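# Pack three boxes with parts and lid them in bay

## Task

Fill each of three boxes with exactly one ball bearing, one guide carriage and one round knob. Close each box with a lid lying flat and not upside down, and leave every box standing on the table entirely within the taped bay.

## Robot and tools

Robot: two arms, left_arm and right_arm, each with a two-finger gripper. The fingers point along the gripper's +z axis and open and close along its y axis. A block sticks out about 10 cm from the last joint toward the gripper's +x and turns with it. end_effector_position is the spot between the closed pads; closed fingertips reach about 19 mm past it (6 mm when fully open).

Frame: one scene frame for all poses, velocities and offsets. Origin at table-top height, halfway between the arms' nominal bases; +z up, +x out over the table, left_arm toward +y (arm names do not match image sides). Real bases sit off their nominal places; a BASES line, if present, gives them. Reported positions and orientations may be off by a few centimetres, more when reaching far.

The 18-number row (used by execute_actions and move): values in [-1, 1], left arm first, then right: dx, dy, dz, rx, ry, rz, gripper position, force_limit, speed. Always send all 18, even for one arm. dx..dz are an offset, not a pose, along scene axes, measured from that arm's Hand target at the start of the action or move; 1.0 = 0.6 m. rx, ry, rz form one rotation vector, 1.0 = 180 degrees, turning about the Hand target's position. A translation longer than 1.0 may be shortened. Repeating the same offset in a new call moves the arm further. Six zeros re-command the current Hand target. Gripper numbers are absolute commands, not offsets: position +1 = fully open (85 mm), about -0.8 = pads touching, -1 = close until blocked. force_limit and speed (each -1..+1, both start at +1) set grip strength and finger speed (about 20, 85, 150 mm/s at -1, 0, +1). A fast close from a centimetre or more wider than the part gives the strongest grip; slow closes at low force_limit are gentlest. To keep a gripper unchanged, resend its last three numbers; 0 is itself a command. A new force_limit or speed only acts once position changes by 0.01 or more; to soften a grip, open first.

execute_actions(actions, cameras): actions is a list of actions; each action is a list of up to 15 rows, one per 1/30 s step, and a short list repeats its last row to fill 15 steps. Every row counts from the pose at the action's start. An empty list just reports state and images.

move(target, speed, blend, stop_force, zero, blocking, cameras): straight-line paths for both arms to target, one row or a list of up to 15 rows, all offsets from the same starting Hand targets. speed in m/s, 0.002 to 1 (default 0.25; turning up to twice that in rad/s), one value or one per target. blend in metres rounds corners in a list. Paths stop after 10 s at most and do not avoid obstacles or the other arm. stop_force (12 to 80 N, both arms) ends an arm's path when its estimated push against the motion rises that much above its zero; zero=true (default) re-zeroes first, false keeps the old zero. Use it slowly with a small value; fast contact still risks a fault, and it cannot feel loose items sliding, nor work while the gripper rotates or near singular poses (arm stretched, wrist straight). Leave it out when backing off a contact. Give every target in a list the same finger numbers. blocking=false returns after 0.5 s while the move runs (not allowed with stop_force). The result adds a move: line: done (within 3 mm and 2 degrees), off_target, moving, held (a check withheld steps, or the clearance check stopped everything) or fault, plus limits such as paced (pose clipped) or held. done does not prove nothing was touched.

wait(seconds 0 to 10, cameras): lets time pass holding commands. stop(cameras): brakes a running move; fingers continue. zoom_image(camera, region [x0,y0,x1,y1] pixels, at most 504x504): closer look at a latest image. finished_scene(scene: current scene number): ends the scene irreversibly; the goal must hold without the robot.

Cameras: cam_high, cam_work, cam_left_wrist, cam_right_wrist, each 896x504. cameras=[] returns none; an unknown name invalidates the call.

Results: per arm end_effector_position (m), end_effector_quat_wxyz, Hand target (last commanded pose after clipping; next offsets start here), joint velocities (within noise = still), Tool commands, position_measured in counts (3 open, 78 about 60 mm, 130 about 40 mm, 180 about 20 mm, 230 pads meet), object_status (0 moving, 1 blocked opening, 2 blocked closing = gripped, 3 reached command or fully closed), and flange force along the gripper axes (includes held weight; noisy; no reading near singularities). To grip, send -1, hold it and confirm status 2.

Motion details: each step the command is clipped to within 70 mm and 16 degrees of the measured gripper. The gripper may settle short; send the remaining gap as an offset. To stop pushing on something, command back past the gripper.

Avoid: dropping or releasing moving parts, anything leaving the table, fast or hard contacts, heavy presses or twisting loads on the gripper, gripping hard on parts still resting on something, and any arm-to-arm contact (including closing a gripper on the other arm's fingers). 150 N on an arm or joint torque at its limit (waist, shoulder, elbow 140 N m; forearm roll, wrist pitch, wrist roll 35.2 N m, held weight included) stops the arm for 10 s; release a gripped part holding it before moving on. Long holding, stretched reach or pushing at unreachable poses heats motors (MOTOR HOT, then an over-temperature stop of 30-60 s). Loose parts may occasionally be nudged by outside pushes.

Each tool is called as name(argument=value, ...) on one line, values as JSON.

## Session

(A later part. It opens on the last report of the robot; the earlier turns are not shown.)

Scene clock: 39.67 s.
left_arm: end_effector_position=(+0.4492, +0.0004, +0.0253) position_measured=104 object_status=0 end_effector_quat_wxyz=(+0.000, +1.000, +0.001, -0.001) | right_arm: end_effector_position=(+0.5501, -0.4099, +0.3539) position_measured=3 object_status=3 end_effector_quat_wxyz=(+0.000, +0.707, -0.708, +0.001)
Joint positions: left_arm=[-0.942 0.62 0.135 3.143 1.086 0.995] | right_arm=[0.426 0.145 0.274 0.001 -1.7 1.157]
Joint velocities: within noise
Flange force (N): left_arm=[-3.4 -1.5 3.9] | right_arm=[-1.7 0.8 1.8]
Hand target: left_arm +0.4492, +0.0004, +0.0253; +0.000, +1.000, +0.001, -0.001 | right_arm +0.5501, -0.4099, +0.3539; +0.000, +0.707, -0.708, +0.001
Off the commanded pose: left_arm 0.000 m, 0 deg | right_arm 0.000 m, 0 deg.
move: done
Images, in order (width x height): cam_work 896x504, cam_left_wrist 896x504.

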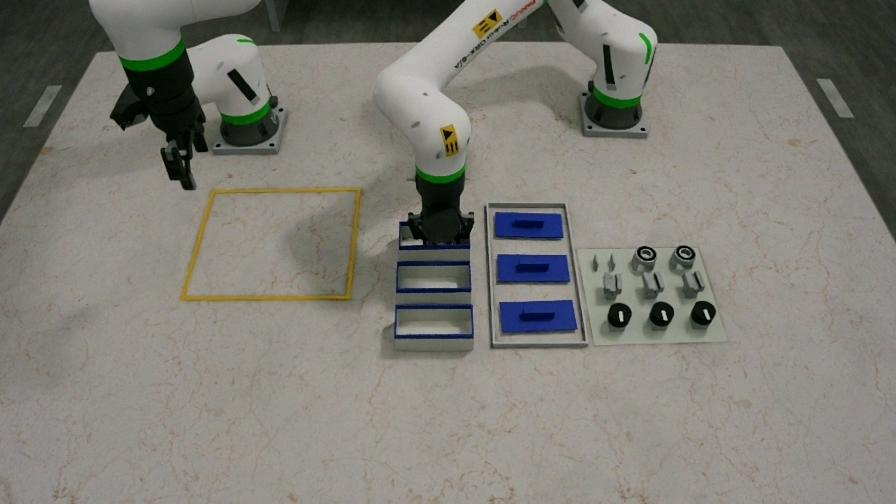

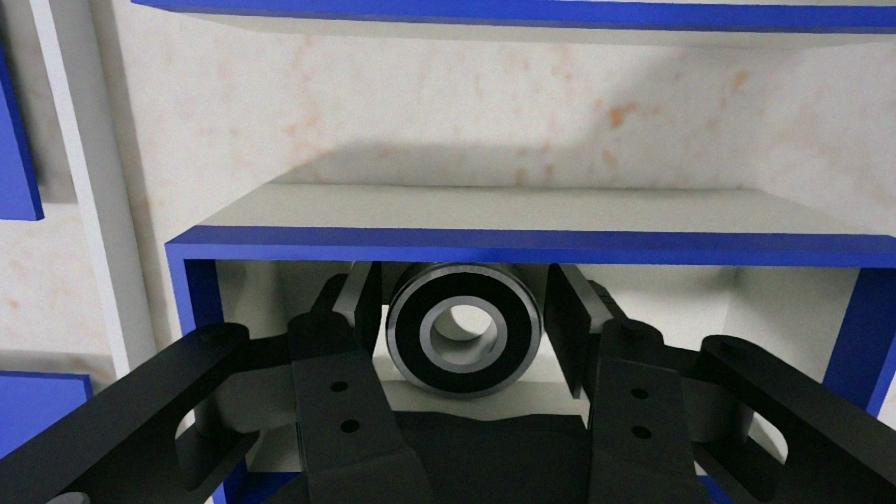

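move(target=[[0,0,0.09,0,0,0,0.2,-1,-1,0,0,0,0,0,0,1,1,1],[0,-0.08,0.09,0,0,0,0.2,-1,-1,0,0,0,0,0,0,1,1,1]], speed=0.15, cameras=[])

move(target=[0,0,0,0,0,0,-0.9,-1,0.5,0,0,0,0,0,0,1,1,1], cameras=["cam_left_wrist","cam_work"])

zoom_image(camera="cam_work", region=[380, 120, 560, 300])

Scene clock: 41.47 s.
left_arm: end_effector_position=(+0.4493, -0.0476, +0.0794) position_measured=104 object_status=3 end_effector_quat_wxyz=(+0.000, +1.000, +0.001, -0.001) | right_arm: end_effector_position=(+0.5501, -0.4099, +0.3539) position_measured=3 object_status=3 end_effector_quat_wxyz=(+0.000, +0.707, -0.708, +0.001)
Joint positions: left_arm=[-0.982 0.648 0.317 3.143 1.241 1.035] | right_arm=[0.426 0.145 0.274 0.001 -1.7 1.157]
Joint velocities: within noise
Flange force (N): left_arm=[-3.4 -2.2 3.7] | right_arm=[-1.7 2.4 2.6]
Hand target: left_arm +0.4492, -0.0476, +0.0793; +0.000, +1.000, +0.001, -0.001 | right_arm +0.5501, -0.4099, +0.3539; +0.000, +0.707, -0.708, +0.001
Off the commanded pose: left_arm 0.000 m, 0 deg | right_arm 0.000 m, 0 deg.
move: done
No camera images: "cameras" was empty.

Scene clock: 42.17 s.
left_arm: end_effector_position=(+0.4492, -0.0476, +0.0793) position_measured=233 object_status=3 end_effector_quat_wxyz=(+0.000, +1.000, +0.001, -0.001) | right_arm: end_effector_position=(+0.5501, -0.4099, +0.3539) position_measured=3 object_status=3 end_effector_quat_wxyz=(+0.000, +0.707, -0.708, +0.001)
Joint positions: left_arm=[-0.982 0.648 0.317 3.143 1.241 1.035] | right_arm=[0.426 0.145 0.274 0.001 -1.7 1.157]
Joint velocities: within noise
Flange force (N): left_arm=[-4.2 -2.7 3.6] | right_arm=[-1.5 1.9 2.4]
Hand target: left_arm +0.4492, -0.0476, +0.0793; +0.000, +1.000, +0.001, -0.001 | right_arm +0.5501, -0.4099, +0.3539; +0.000, +0.707, -0.708, +0.001
Off the commanded pose: left_arm 0.000 m, 0 deg | right_arm 0.000 m, 0 deg.
move: done
Images, in order (width x height): cam_work 896x504, cam_left_wrist 896x504.

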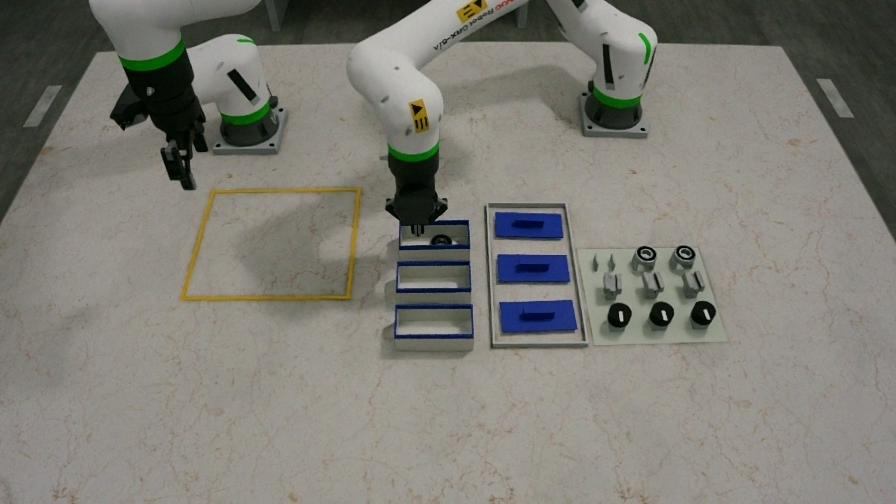

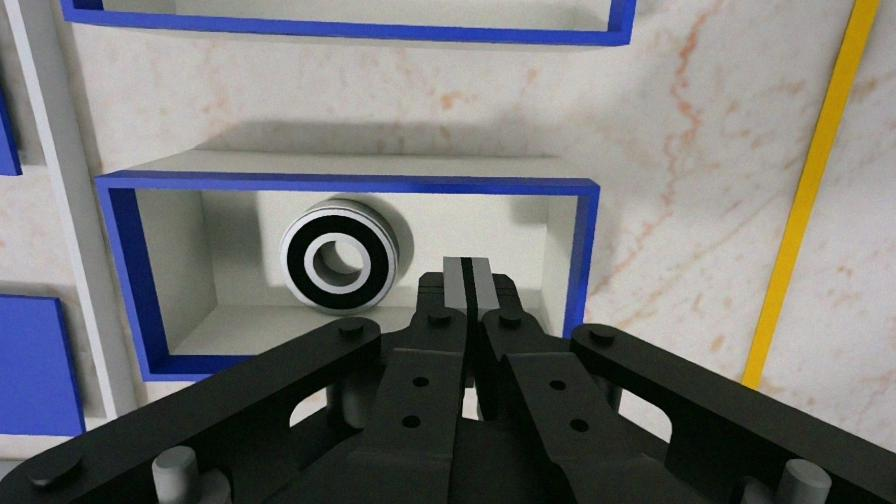

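Scaled by 2.800 from the camera's 896x504 image, which has a finer 1280x720 frame.

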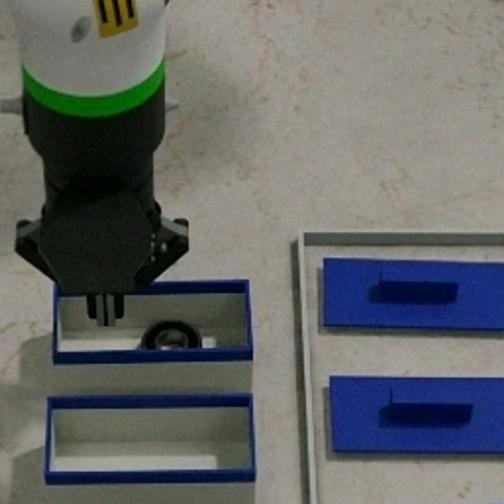

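move(target=[[0.0,0,-0.072,0,0,0,-0.9,-1,0.5,0,0,0,0,0,0,1,1,1],[0.0,0.076,-0.072,0,0,0,-0.9,-1,0.5,0,0,0,0,0,0,1,1,1]], speed=[0.12,0.04], cameras=["cam_left_wrist","cam_work"])

zoom_image(camera="cam_work", region=[380, 120, 560, 300])

Scene clock: 44.33 s.
left_arm: end_effector_position=(+0.4492, -0.0020, +0.0361) position_measured=233 object_status=3 end_effector_quat_wxyz=(+0.000, +1.000, +0.001, -0.001) | right_arm: end_effector_position=(+0.5501, -0.4099, +0.3539) position_measured=3 object_status=3 end_effector_quat_wxyz=(+0.000, +0.707, -0.708, +0.001)
Joint positions: left_arm=[-0.944 0.612 0.149 3.143 1.11 0.997] | right_arm=[0.426 0.145 0.274 0.001 -1.7 1.157]
Joint velocities: within noise
Flange force (N): left_arm=[-3.4 -1.6 3.6] | right_arm=[-2.0 0.3 1.8]
Hand target: left_arm +0.4492, -0.0020, +0.0361; +0.000, +1.000, +0.001, -0.001 | right_arm +0.5501, -0.4099, +0.3539; +0.000, +0.707, -0.708, +0.001
Off the commanded pose: left_arm 0.000 m, 0 deg | right_arm 0.000 m, 0 deg.
move: done
Images, in order (width x height): cam_work 896x504, cam_left_wrist 896x504.

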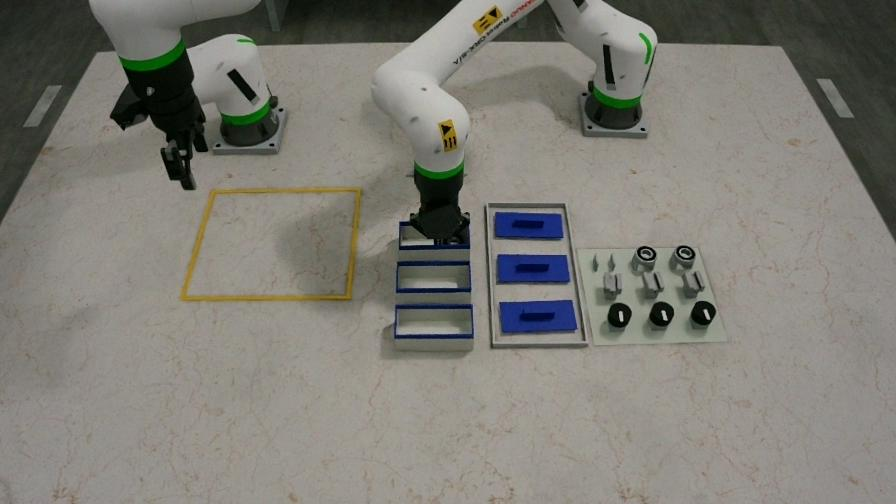

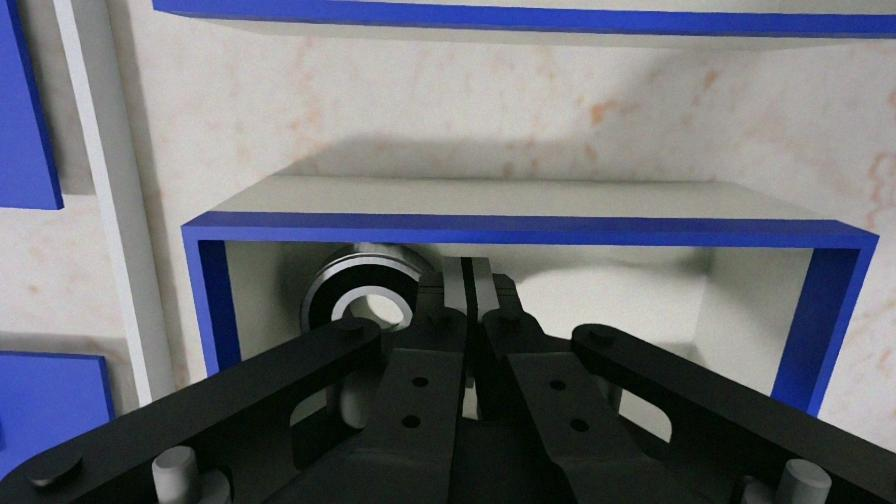

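Scaled by 2.800 from the camera's 896x504 image, which has a finer 1280x720 frame.

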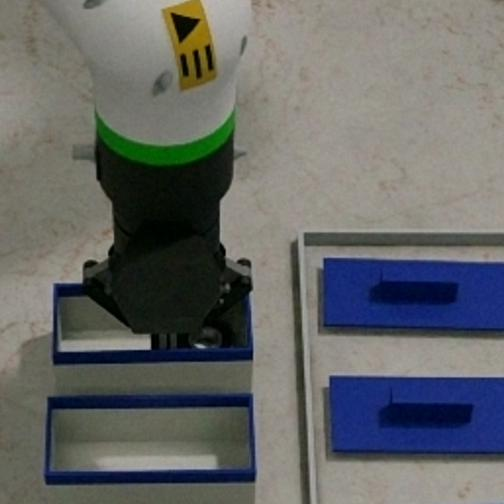

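move(target=[0.0,0.015,0,0,0,0,-0.9,-1,0.5,0,0,0,0,0,0,1,1,1], speed=0.015, stop_force=12, cameras=["cam_left_wrist","cam_work"])

zoom_image(camera="cam_work", region=[380, 120, 560, 300])

Scene clock: 45.87 s.
left_arm: end_effector_position=(+0.4492, +0.0070, +0.0361) position_measured=233 object_status=3 end_effector_quat_wxyz=(+0.000, +1.000, +0.001, -0.001) | right_arm: end_effector_position=(+0.5501, -0.4099, +0.3539) position_measured=3 object_status=3 end_effector_quat_wxyz=(+0.000, +0.707, -0.708, +0.001)
Joint positions: left_arm=[-0.936 0.598 0.126 3.143 1.101 0.989] | right_arm=[0.426 0.145 0.274 0.001 -1.7 1.157]
Joint velocities: within noise
Flange force (N): left_arm=[-3.1 0.1 3.0] | right_arm=[-1.6 1.8 3.3]
Hand target: left_arm +0.4492, +0.0070, +0.0361; +0.000, +1.000, +0.001, -0.001 | right_arm +0.5501, -0.4099, +0.3539; +0.000, +0.707, -0.708, +0.001
Off the commanded pose: left_arm 0.000 m, 0 deg | right_arm 0.000 m, 0 deg.
move: done
Images, in order (width x height): cam_work 896x504, cam_left_wrist 896x504.

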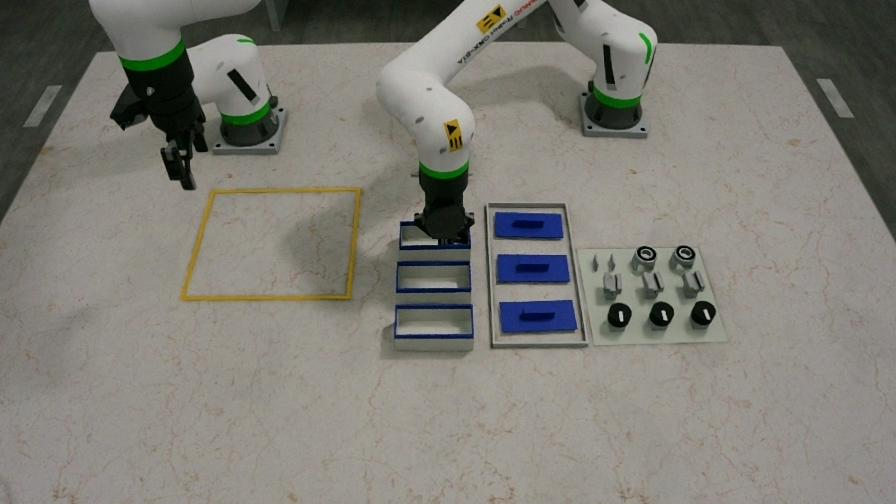

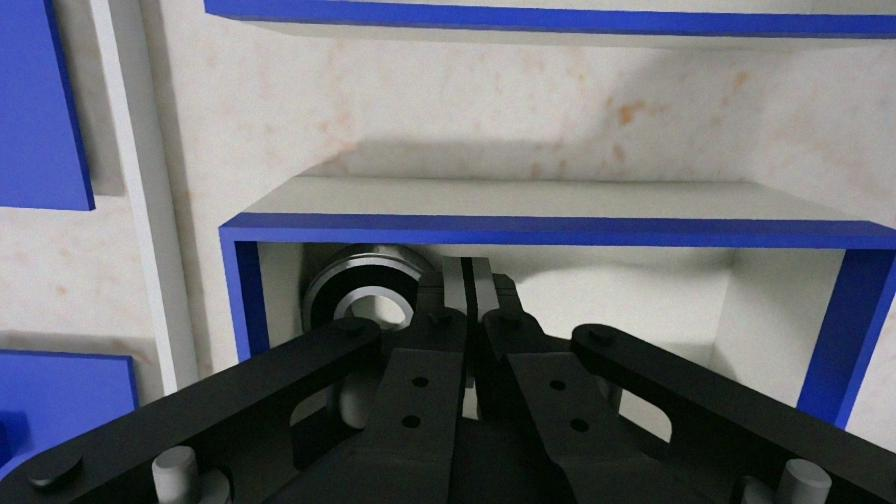

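Scaled by 2.800 from the camera's 896x504 image, which has a finer 1280x720 frame.

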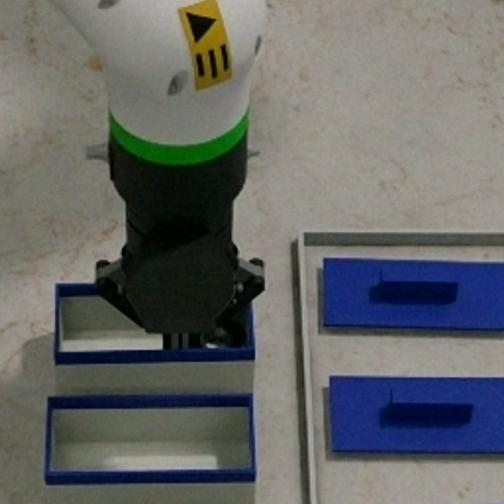

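move(target=[[0,0,0.12,0,0,0,-0.9,-1,0.5,0,0,0,0,0,0,1,1,1],[0.208,0.563,0.157,0,0,-0.033,-0.9,-1,0.5,0,0,0,0,0,0,1,1,1],[0.208,0.563,0.157,0,0,-0.033,0.4,-1,0.5,0,0,0,0,0,0,1,1,1]], speed=0.3, blend=[0.04,0,0])

zoom_image(camera="cam_work", region=[560, 120, 740, 300])

Scene clock: 49.00 s.
left_arm: end_effector_position=(+0.5740, +0.3448, +0.1303) position_measured=78 object_status=0 end_effector_quat_wxyz=(+0.000, +0.999, -0.051, -0.001) | right_arm: end_effector_position=(+0.5501, -0.4099, +0.3539) position_measured=3 object_status=3 end_effector_quat_wxyz=(+0.000, +0.707, -0.708, +0.001)
Joint positions: left_arm=[-0.353 0.398 0.066 3.142 1.241 0.303] | right_arm=[0.426 0.145 0.274 0.001 -1.7 1.157]
Joint velocities: within noise
Flange force (N): left_arm=[-2.8 1.1 4.1] | right_arm=[-1.9 1.5 2.5]
Hand target: left_arm +0.5740, +0.3448, +0.1303; +0.000, +0.999, -0.051, -0.001 | right_arm +0.5501, -0.4099, +0.3539; +0.000, +0.707, -0.708, +0.001
Off the commanded pose: left_arm 0.000 m, 0 deg | right_arm 0.000 m, 0 deg.
move: done; blend cut to 0.036 m at target 1

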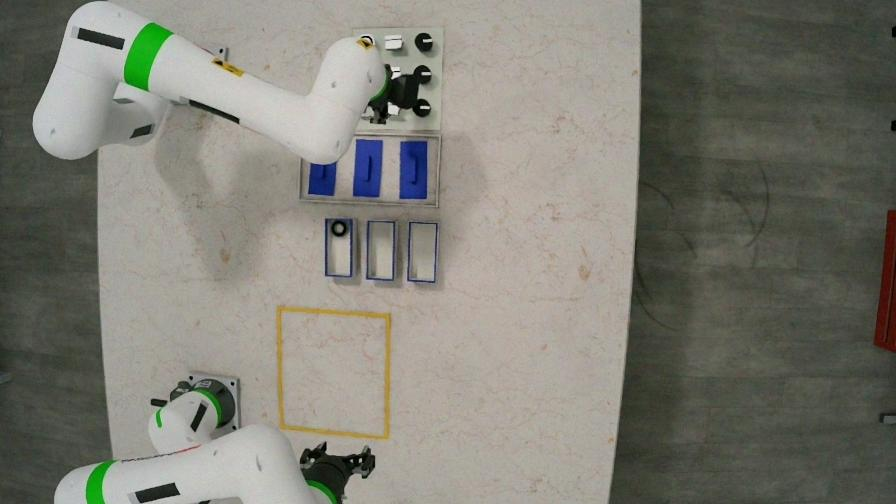

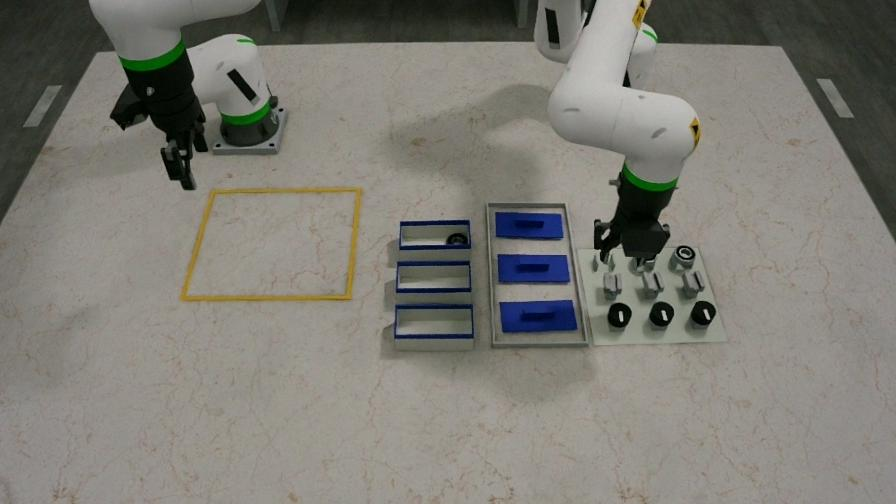

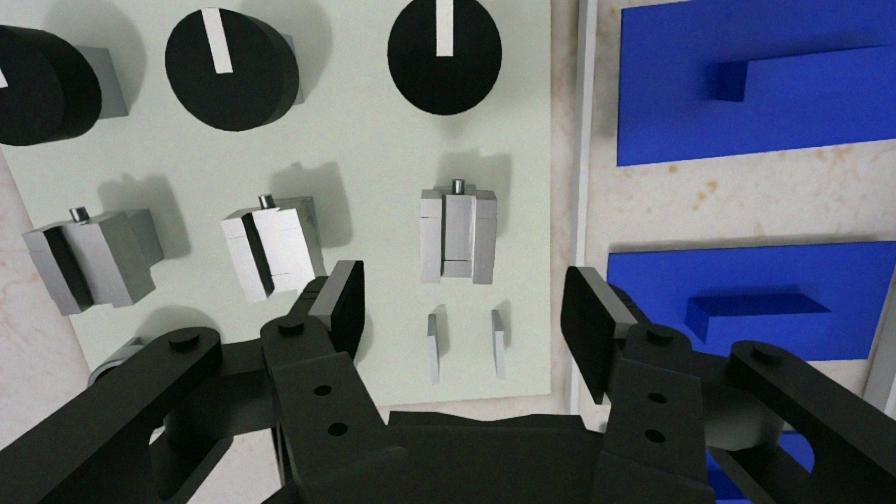

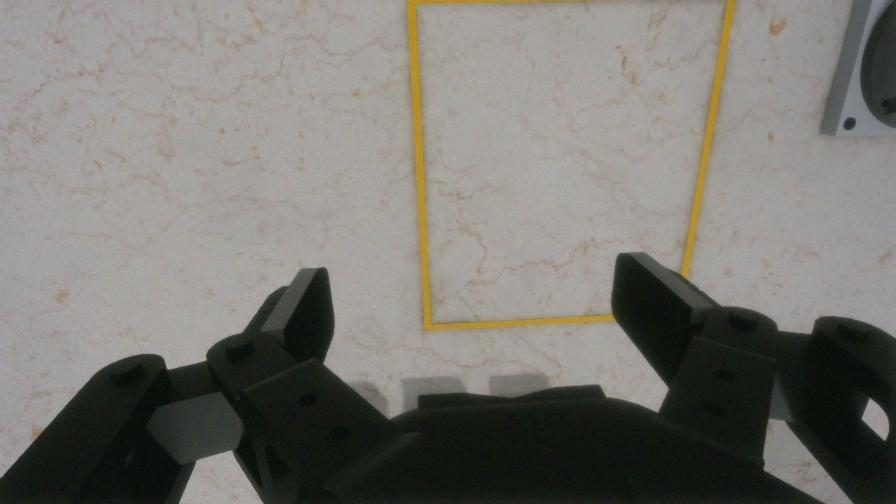

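Scaled by 2.800 from the camera's 896x504 image, which has a finer 1280x720 frame.

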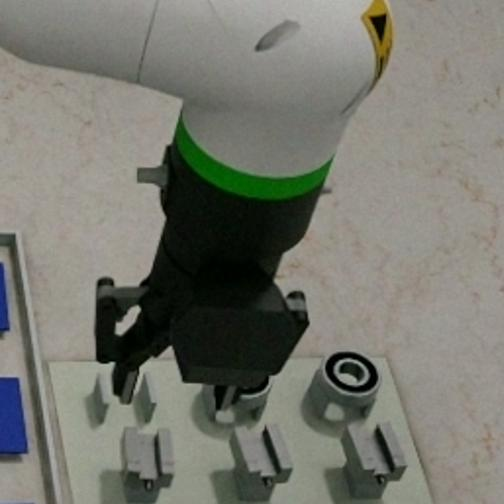

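move(target=[0.003,0,-0.1238,0,0,0,0.4,-1,0.5,0,0,0,0,0,0,1,1,1], speed=0.12, cameras=["cam_left_wrist","cam_work"])

zoom_image(camera="cam_work", region=[560, 190, 720, 330])

Scene clock: 50.27 s.
left_arm: end_effector_position=(+0.5758, +0.3448, +0.0561) position_measured=78 object_status=3 end_effector_quat_wxyz=(+0.000, +0.999, -0.051, -0.001) | right_arm: end_effector_position=(+0.5501, -0.4099, +0.3539) position_measured=3 object_status=3 end_effector_quat_wxyz=(+0.000, +0.707, -0.708, +0.001)
Joint positions: left_arm=[-0.352 0.474 -0.012 3.142 1.086 0.302] | right_arm=[0.426 0.145 0.274 0.001 -1.7 1.157]
Joint velocities: within noise
Flange force (N): left_arm=[-3.0 1.1 3.5] | right_arm=[-1.7 1.5 2.4]
Hand target: left_arm +0.5758, +0.3448, +0.0560; +0.000, +0.999, -0.051, -0.001 | right_arm +0.5501, -0.4099, +0.3539; +0.000, +0.707, -0.708, +0.001
Off the commanded pose: left_arm 0.000 m, 0 deg | right_arm 0.000 m, 0 deg.
move: done
Images, in order (width x height): cam_work 896x504, cam_left_wrist 896x504.

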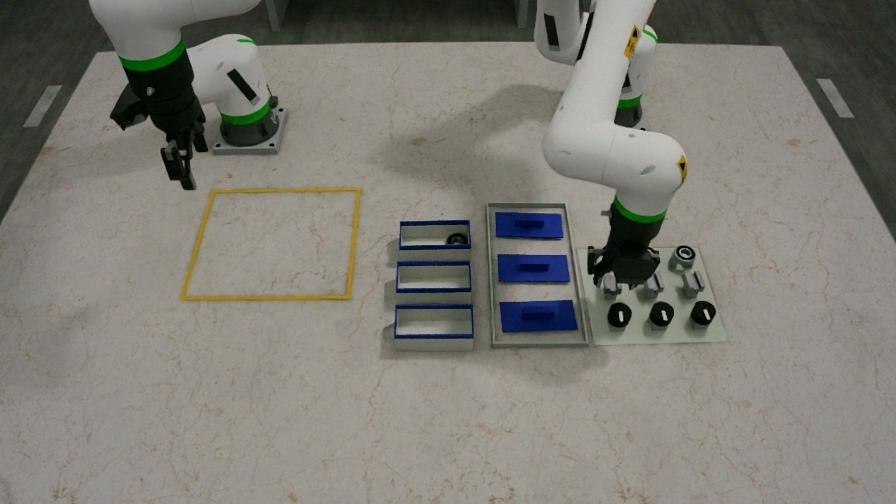

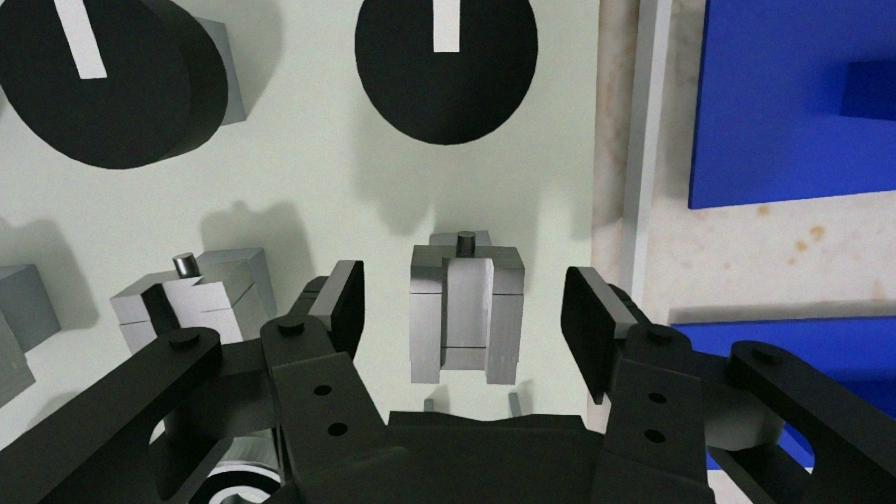

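Scaled by 3.150 from the camera's 896x504 image, which has a finer 1280x720 frame.

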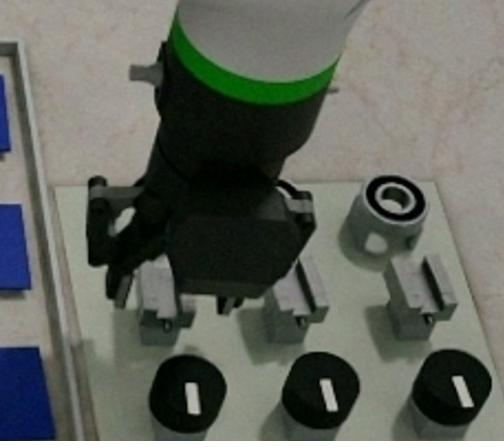

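move(target=[0.004,0,0,0,0,0,0.4,-1,0.5,0,0,0,0,0,0,1,1,1], cameras=[])

move(target=[0,0,0,0,0,0,-1,-1,-1,0,0,0,0,0,0,1,1,1], cameras=["cam_left_wrist"])

move(target=[0,0,0.16,0,0,0,-1,-1,-1,0,0,0,0,0,0,1,1,1], speed=0.12, cameras=["cam_left_wrist","cam_work"])

zoom_image(camera="cam_work", region=[560, 150, 720, 330])

Scene clock: 51.33 s.
left_arm: end_effector_position=(+0.5782, +0.3448, +0.0560) position_measured=78 object_status=3 end_effector_quat_wxyz=(+0.000, +0.999, -0.051, -0.001) | right_arm: end_effector_position=(+0.5501, -0.4099, +0.3539) position_measured=3 object_status=3 end_effector_quat_wxyz=(+0.000, +0.707, -0.708, +0.001)
Joint positions: left_arm=[-0.35 0.48 -0.005 3.142 1.088 0.3] | right_arm=[0.426 0.145 0.274 0.001 -1.7 1.157]
Joint velocities: within noise
Flange force (N): left_arm=[-3.8 1.2 4.1] | right_arm=[-1.8 1.0 2.3]
Hand target: left_arm +0.5782, +0.3448, +0.0560; +0.000, +0.999, -0.051, -0.001 | right_arm +0.5501, -0.4099, +0.3539; +0.000, +0.707, -0.708, +0.001
Off the commanded pose: left_arm 0.000 m, 0 deg | right_arm 0.000 m, 0 deg.
move: done
No camera images: "cameras" was empty.

Scene clock: 52.93 s.
left_arm: end_effector_position=(+0.5782, +0.3448, +0.0561) position_measured=148 object_status=0 end_effector_quat_wxyz=(+0.000, +0.999, -0.051, -0.001) | right_arm: end_effector_position=(+0.5501, -0.4099, +0.3539) position_measured=3 object_status=3 end_effector_quat_wxyz=(+0.000, +0.707, -0.708, +0.001)
Joint positions: left_arm=[-0.35 0.48 -0.005 3.142 1.088 0.3] | right_arm=[0.426 0.145 0.274 0.001 -1.7 1.157]
Joint velocities: within noise
Flange force (N): left_arm=[-3.3 0.3 -2.1] | right_arm=[-1.9 0.6 2.5]
Hand target: left_arm +0.5782, +0.3448, +0.0560; +0.000, +0.999, -0.051, -0.001 | right_arm +0.5501, -0.4099, +0.3539; +0.000, +0.707, -0.708, +0.001
Off the commanded pose: left_arm 0.000 m, 0 deg | right_arm 0.000 m, 0 deg.
move: done
Images, in order (width x height): cam_left_wrist 896x504.

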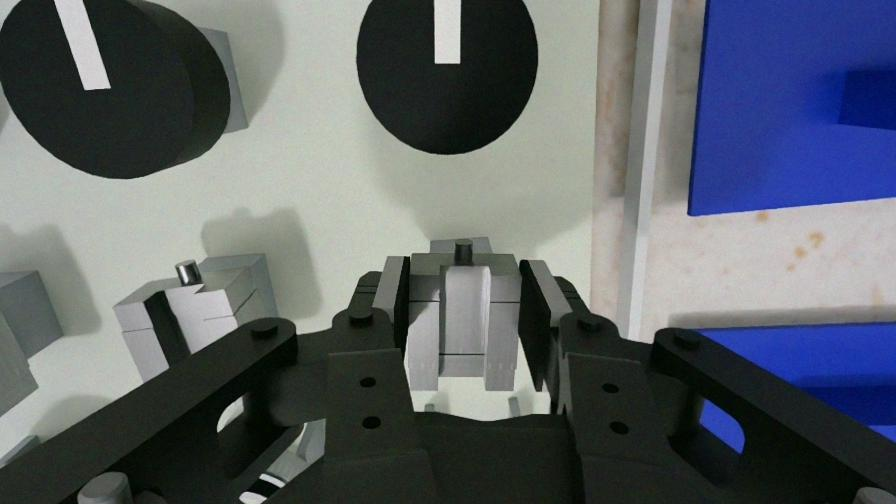

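Scene clock: 54.10 s.
left_arm: end_effector_position=(+0.5782, +0.3448, +0.1520) position_measured=148 object_status=2 end_effector_quat_wxyz=(+0.000, +0.999, -0.051, -0.001) | right_arm: end_effector_position=(+0.5501, -0.4099, +0.3539) position_measured=3 object_status=3 end_effector_quat_wxyz=(+0.000, +0.707, -0.708, +0.001)
Joint positions: left_arm=[-0.35 0.392 0.111 3.142 1.291 0.3] | right_arm=[0.426 0.145 0.274 0.001 -1.7 1.157]
Joint velocities: within noise
Flange force (N): left_arm=[-3.7 1.4 5.2] | right_arm=[-1.5 1.3 2.8]
Hand target: left_arm +0.5782, +0.3448, +0.1520; +0.000, +0.999, -0.051, -0.001 | right_arm +0.5501, -0.4099, +0.3539; +0.000, +0.707, -0.708, +0.001
Off the commanded pose: left_arm 0.000 m, 0 deg | right_arm 0.000 m, 0 deg.
move: done
Images, in order (width x height): cam_work 896x504, cam_left_wrist 896x504.

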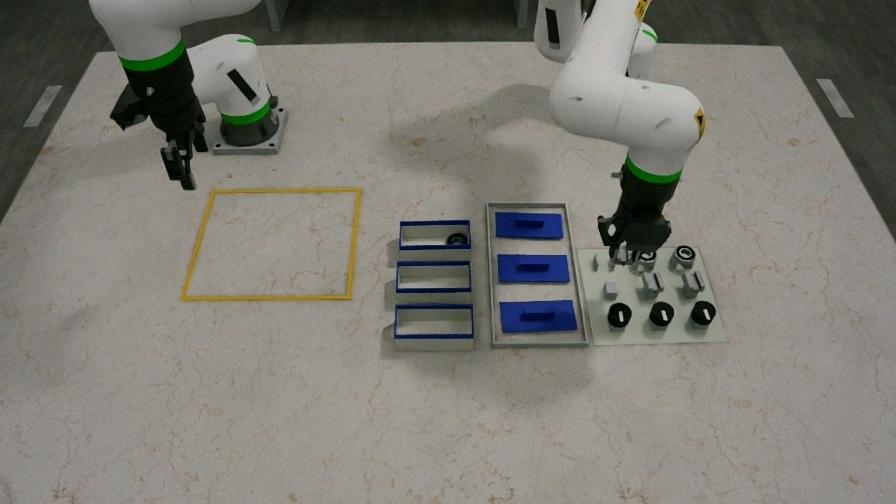

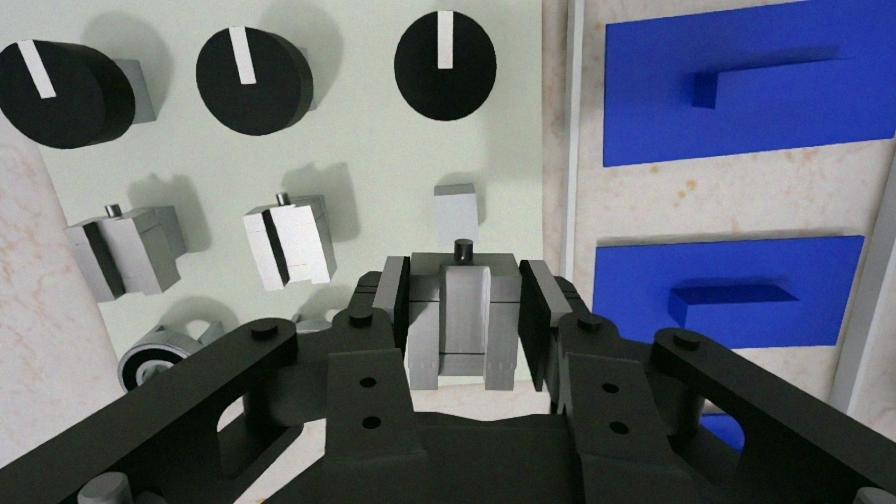

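Scaled by 2.800 from the camera's 896x504 image, which has a finer 1280x720 frame.

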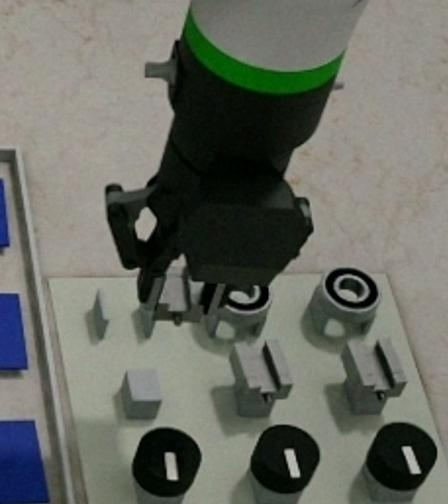

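move(target=[[-0.2153,-0.6347,0.03,0,0,0.025,-1,-1,-1,0,0,0,0,0,0,1,1,1],[-0.2153,-0.6347,-0.1367,0,0,0.025,-1,-1,-1,0,0,0,0,0,0,1,1,1]], speed=[0.35,0.15], blend=[0.03,0], cameras=["cam_left_wrist","cam_work"])

zoom_image(camera="cam_work", region=[380, 120, 560, 300])

Scene clock: 56.67 s.
left_arm: end_effector_position=(+0.4490, -0.0361, +0.0700) position_measured=148 object_status=2 end_effector_quat_wxyz=(+0.000, +1.000, -0.012, -0.001) | right_arm: end_effector_position=(+0.5501, -0.4099, +0.3539) position_measured=3 object_status=3 end_effector_quat_wxyz=(+0.000, +0.707, -0.708, +0.001)
Joint positions: left_arm=[-0.973 0.635 0.273 3.143 1.21 1.001] | right_arm=[0.426 0.145 0.274 0.001 -1.7 1.157]
Joint velocities: within noise
Flange force (N): left_arm=[-3.3 -1.7 4.3] | right_arm=[-1.7 1.0 2.1]
Hand target: left_arm +0.4490, -0.0360, +0.0700; +0.000, +1.000, -0.012, -0.001 | right_arm +0.5501, -0.4099, +0.3539; +0.000, +0.707, -0.708, +0.001
Off the commanded pose: left_arm 0.000 m, 0 deg | right_arm 0.000 m, 0 deg.
move: done
Images, in order (width x height): cam_work 896x504, cam_left_wrist 896x504.

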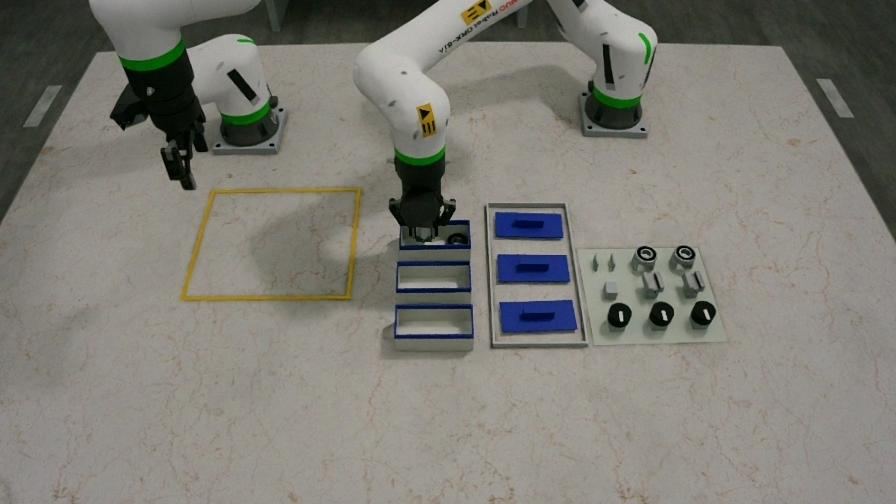

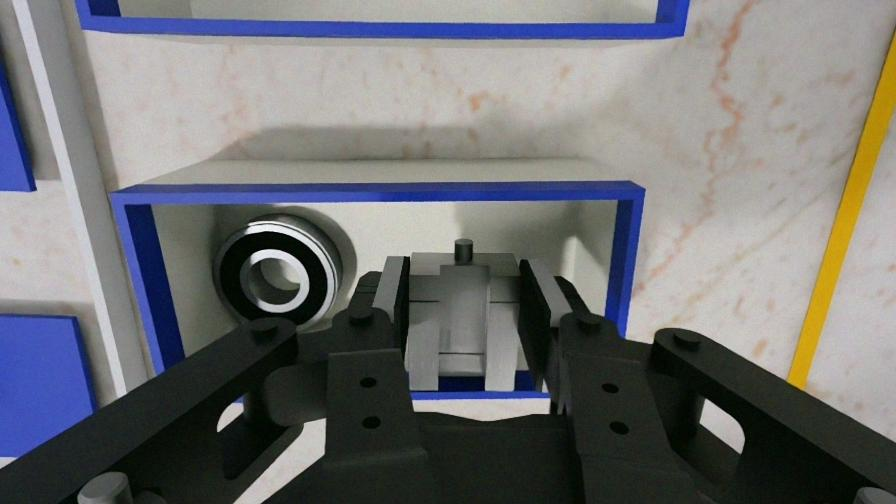

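Scaled by 2.800 from the camera's 896x504 image, which has a finer 1280x720 frame.

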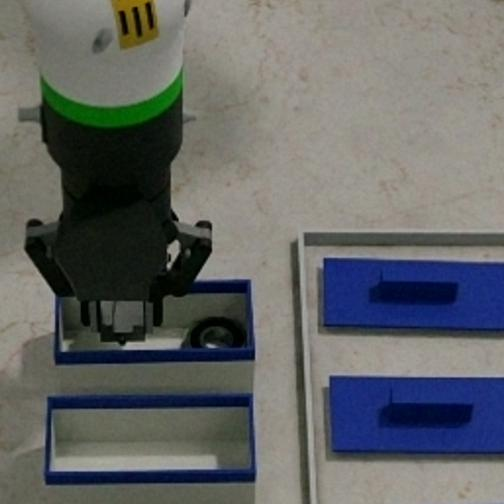

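move(target=[[-0.0167,0,0,0,0,0,-1,-1,-1,0,0,0,0,0,0,1,1,1],[-0.0167,0,-0.045,0,0,0,-1,-1,-1,0,0,0,0,0,0,1,1,1]], speed=0.08, cameras=["cam_left_wrist","cam_work"])

zoom_image(camera="cam_work", region=[380, 120, 560, 300])

Scene clock: 57.93 s.
left_arm: end_effector_position=(+0.4390, -0.0360, +0.0431) position_measured=148 object_status=2 end_effector_quat_wxyz=(+0.000, +1.000, -0.012, -0.001) | right_arm: end_effector_position=(+0.5501, -0.4099, +0.3539) position_measured=3 object_status=3 end_effector_quat_wxyz=(+0.000, +0.707, -0.708, +0.001)
Joint positions: left_arm=[-0.987 0.645 0.221 3.143 1.148 1.015] | right_arm=[0.426 0.145 0.274 0.001 -1.7 1.157]
Joint velocities: within noise
Flange force (N): left_arm=[-3.1 -1.5 4.4] | right_arm=[-2.0 1.0 2.2]
Hand target: left_arm +0.4390, -0.0360, +0.0430; +0.000, +1.000, -0.012, -0.001 | right_arm +0.5501, -0.4099, +0.3539; +0.000, +0.707, -0.708, +0.001
Off the commanded pose: left_arm 0.000 m, 0 deg | right_arm 0.000 m, 0 deg.
move: done
Images, in order (width x height): cam_work 896x504, cam_left_wrist 896x504.

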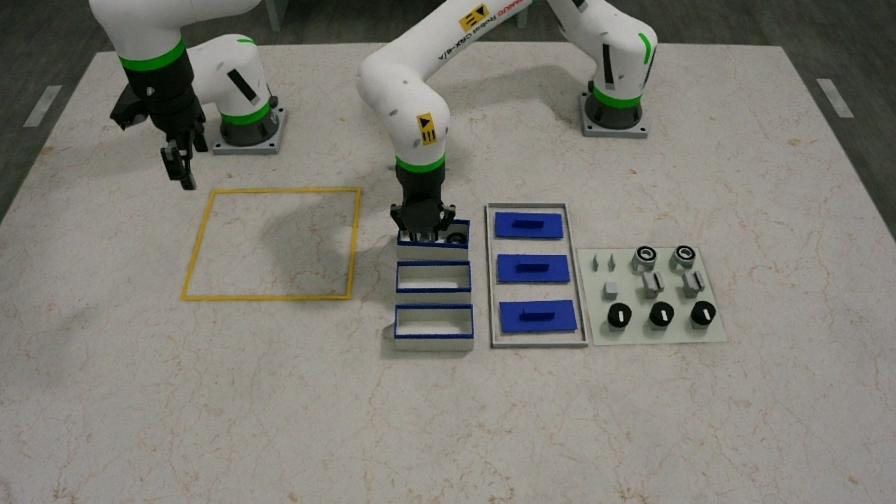

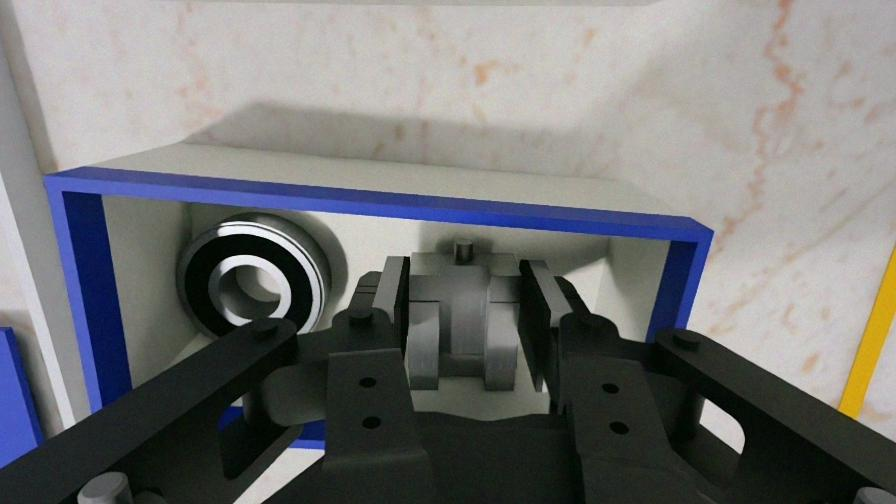

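Scaled by 2.800 from the camera's 896x504 image, which has a finer 1280x720 frame.

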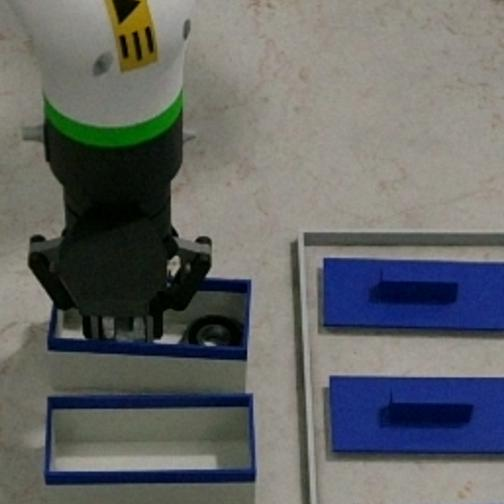

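move(target=[0,0,-0.06,0,0,0,-1,-1,-1,0,0,0,0,0,0,1,1,1], speed=0.02, stop_force=12, cameras=["cam_left_wrist","cam_work"])

zoom_image(camera="cam_work", region=[380, 120, 560, 300])

Scene clock: 59.70 s.
left_arm: end_effector_position=(+0.4391, -0.0361, +0.0336) position_measured=148 object_status=2 end_effector_quat_wxyz=(+0.000, +1.000, -0.012, -0.001) | right_arm: end_effector_position=(+0.5501, -0.4099, +0.3539) position_measured=3 object_status=3 end_effector_quat_wxyz=(+0.000, +0.707, -0.708, +0.001)
Joint positions: left_arm=[-0.987 0.655 0.213 3.143 1.13 1.015] | right_arm=[0.426 0.145 0.274 0.001 -1.7 1.157]
Joint velocities: within noise
Flange force (N): left_arm=[-3.9 -6.0 -19.3] | right_arm=[-1.6 1.6 2.1]
Hand target: left_arm +0.4391, -0.0361, +0.0336; +0.000, +1.000, -0.012, -0.001 (not the last commanded pose) | right_arm +0.5501, -0.4099, +0.3539; +0.000, +0.707, -0.708, +0.001
Off the commanded pose: left_arm 0.027 m, 0 deg | right_arm 0.000 m, 0 deg.
move: contact (left_arm)
Images, in order (width x height): cam_work 896x504, cam_left_wrist 896x504.

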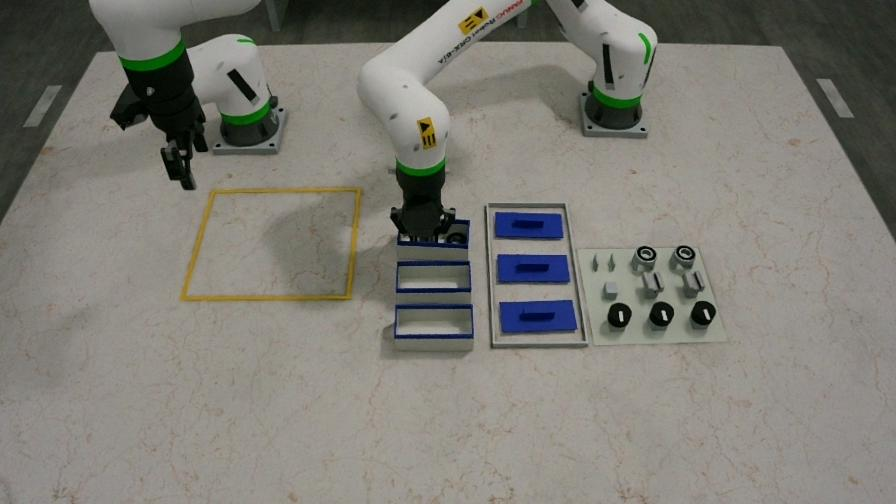

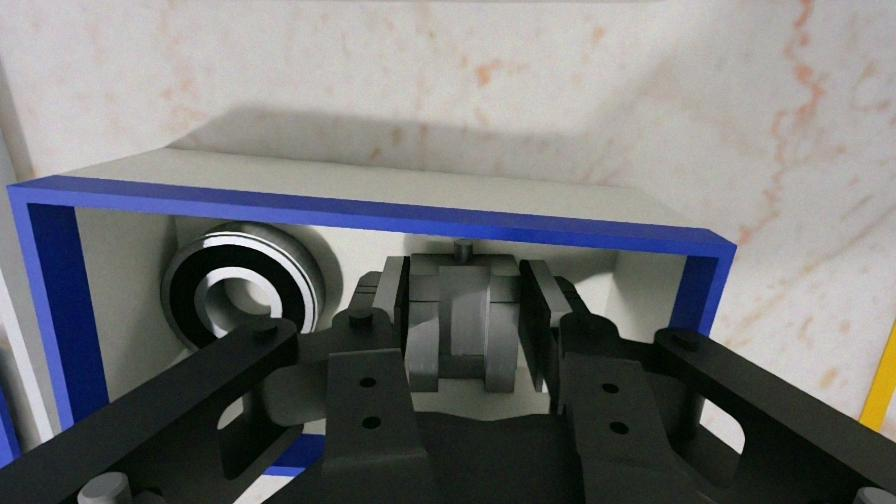

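Scaled by 2.800 from the camera's 896x504 image, which has a finer 1280x720 frame.

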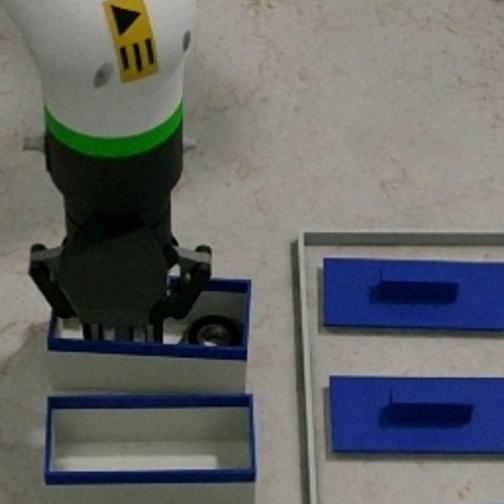

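move(target=[0,0,0.002,0,0,0,-1,-1,-1,0,0,0,0,0,0,1,1,1], cameras=[])

move(target=[0,0,0,0,0,0,-0.02,-1,-1,0,0,0,0,0,0,1,1,1], cameras=["cam_left_wrist"])

Scene clock: 60.53 s.
left_arm: end_effector_position=(+0.4390, -0.0361, +0.0347) position_measured=148 object_status=2 end_effector_quat_wxyz=(+0.000, +1.000, -0.012, -0.001) | right_arm: end_effector_position=(+0.5501, -0.4099, +0.3539) position_measured=3 object_status=3 end_effector_quat_wxyz=(+0.000, +0.707, -0.708, +0.001)
Joint positions: left_arm=[-0.987 0.654 0.214 3.143 1.132 1.015] | right_arm=[0.426 0.145 0.274 0.001 -1.7 1.157]
Joint velocities: within noise
Flange force (N): left_arm=[-3.5 -2.2 4.8] | right_arm=[-1.4 0.6 1.8]
Hand target: left_arm +0.4391, -0.0361, +0.0348; +0.000, +1.000, -0.012, -0.001 | right_arm +0.5501, -0.4099, +0.3539; +0.000, +0.707, -0.708, +0.001
Off the commanded pose: left_arm 0.000 m, 0 deg | right_arm 0.000 m, 0 deg.
move: done
No camera images: "cameras" was empty.

Scene clock: 61.13 s.
left_arm: end_effector_position=(+0.4391, -0.0361, +0.0348) position_measured=131 object_status=0 end_effector_quat_wxyz=(+0.000, +1.000, -0.012, -0.001) | right_arm: end_effector_position=(+0.5501, -0.4099, +0.3539) position_measured=3 object_status=3 end_effector_quat_wxyz=(+0.000, +0.707, -0.708, +0.001)
Joint positions: left_arm=[-0.987 0.654 0.214 3.143 1.132 1.015] | right_arm=[0.426 0.145 0.274 0.001 -1.7 1.157]
Joint velocities: within noise
Flange force (N): left_arm=[-4.5 -2.6 3.3] | right_arm=[-1.7 1.1 1.8]
Hand target: left_arm +0.4391, -0.0361, +0.0348; +0.000, +1.000, -0.012, -0.001 | right_arm +0.5501, -0.4099, +0.3539; +0.000, +0.707, -0.708, +0.001
Off the commanded pose: left_arm 0.000 m, 0 deg | right_arm 0.000 m, 0 deg.
move: done
Images, in order (width x height): cam_left_wrist 896x504.

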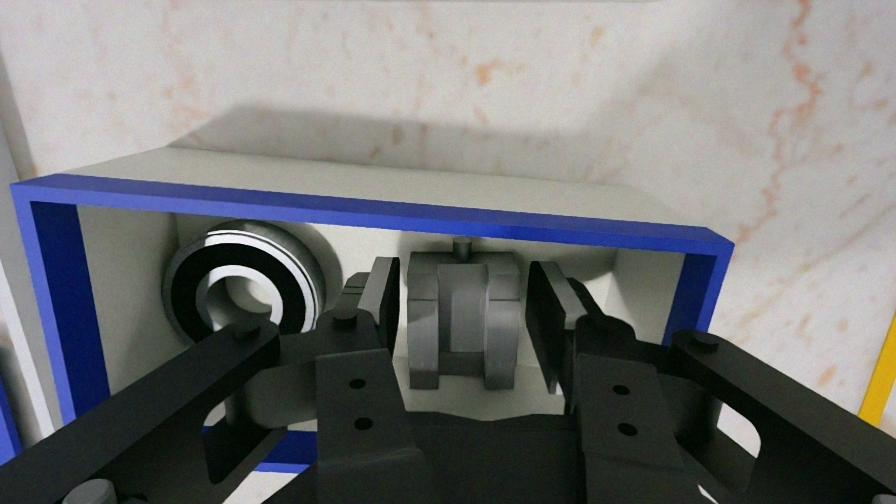

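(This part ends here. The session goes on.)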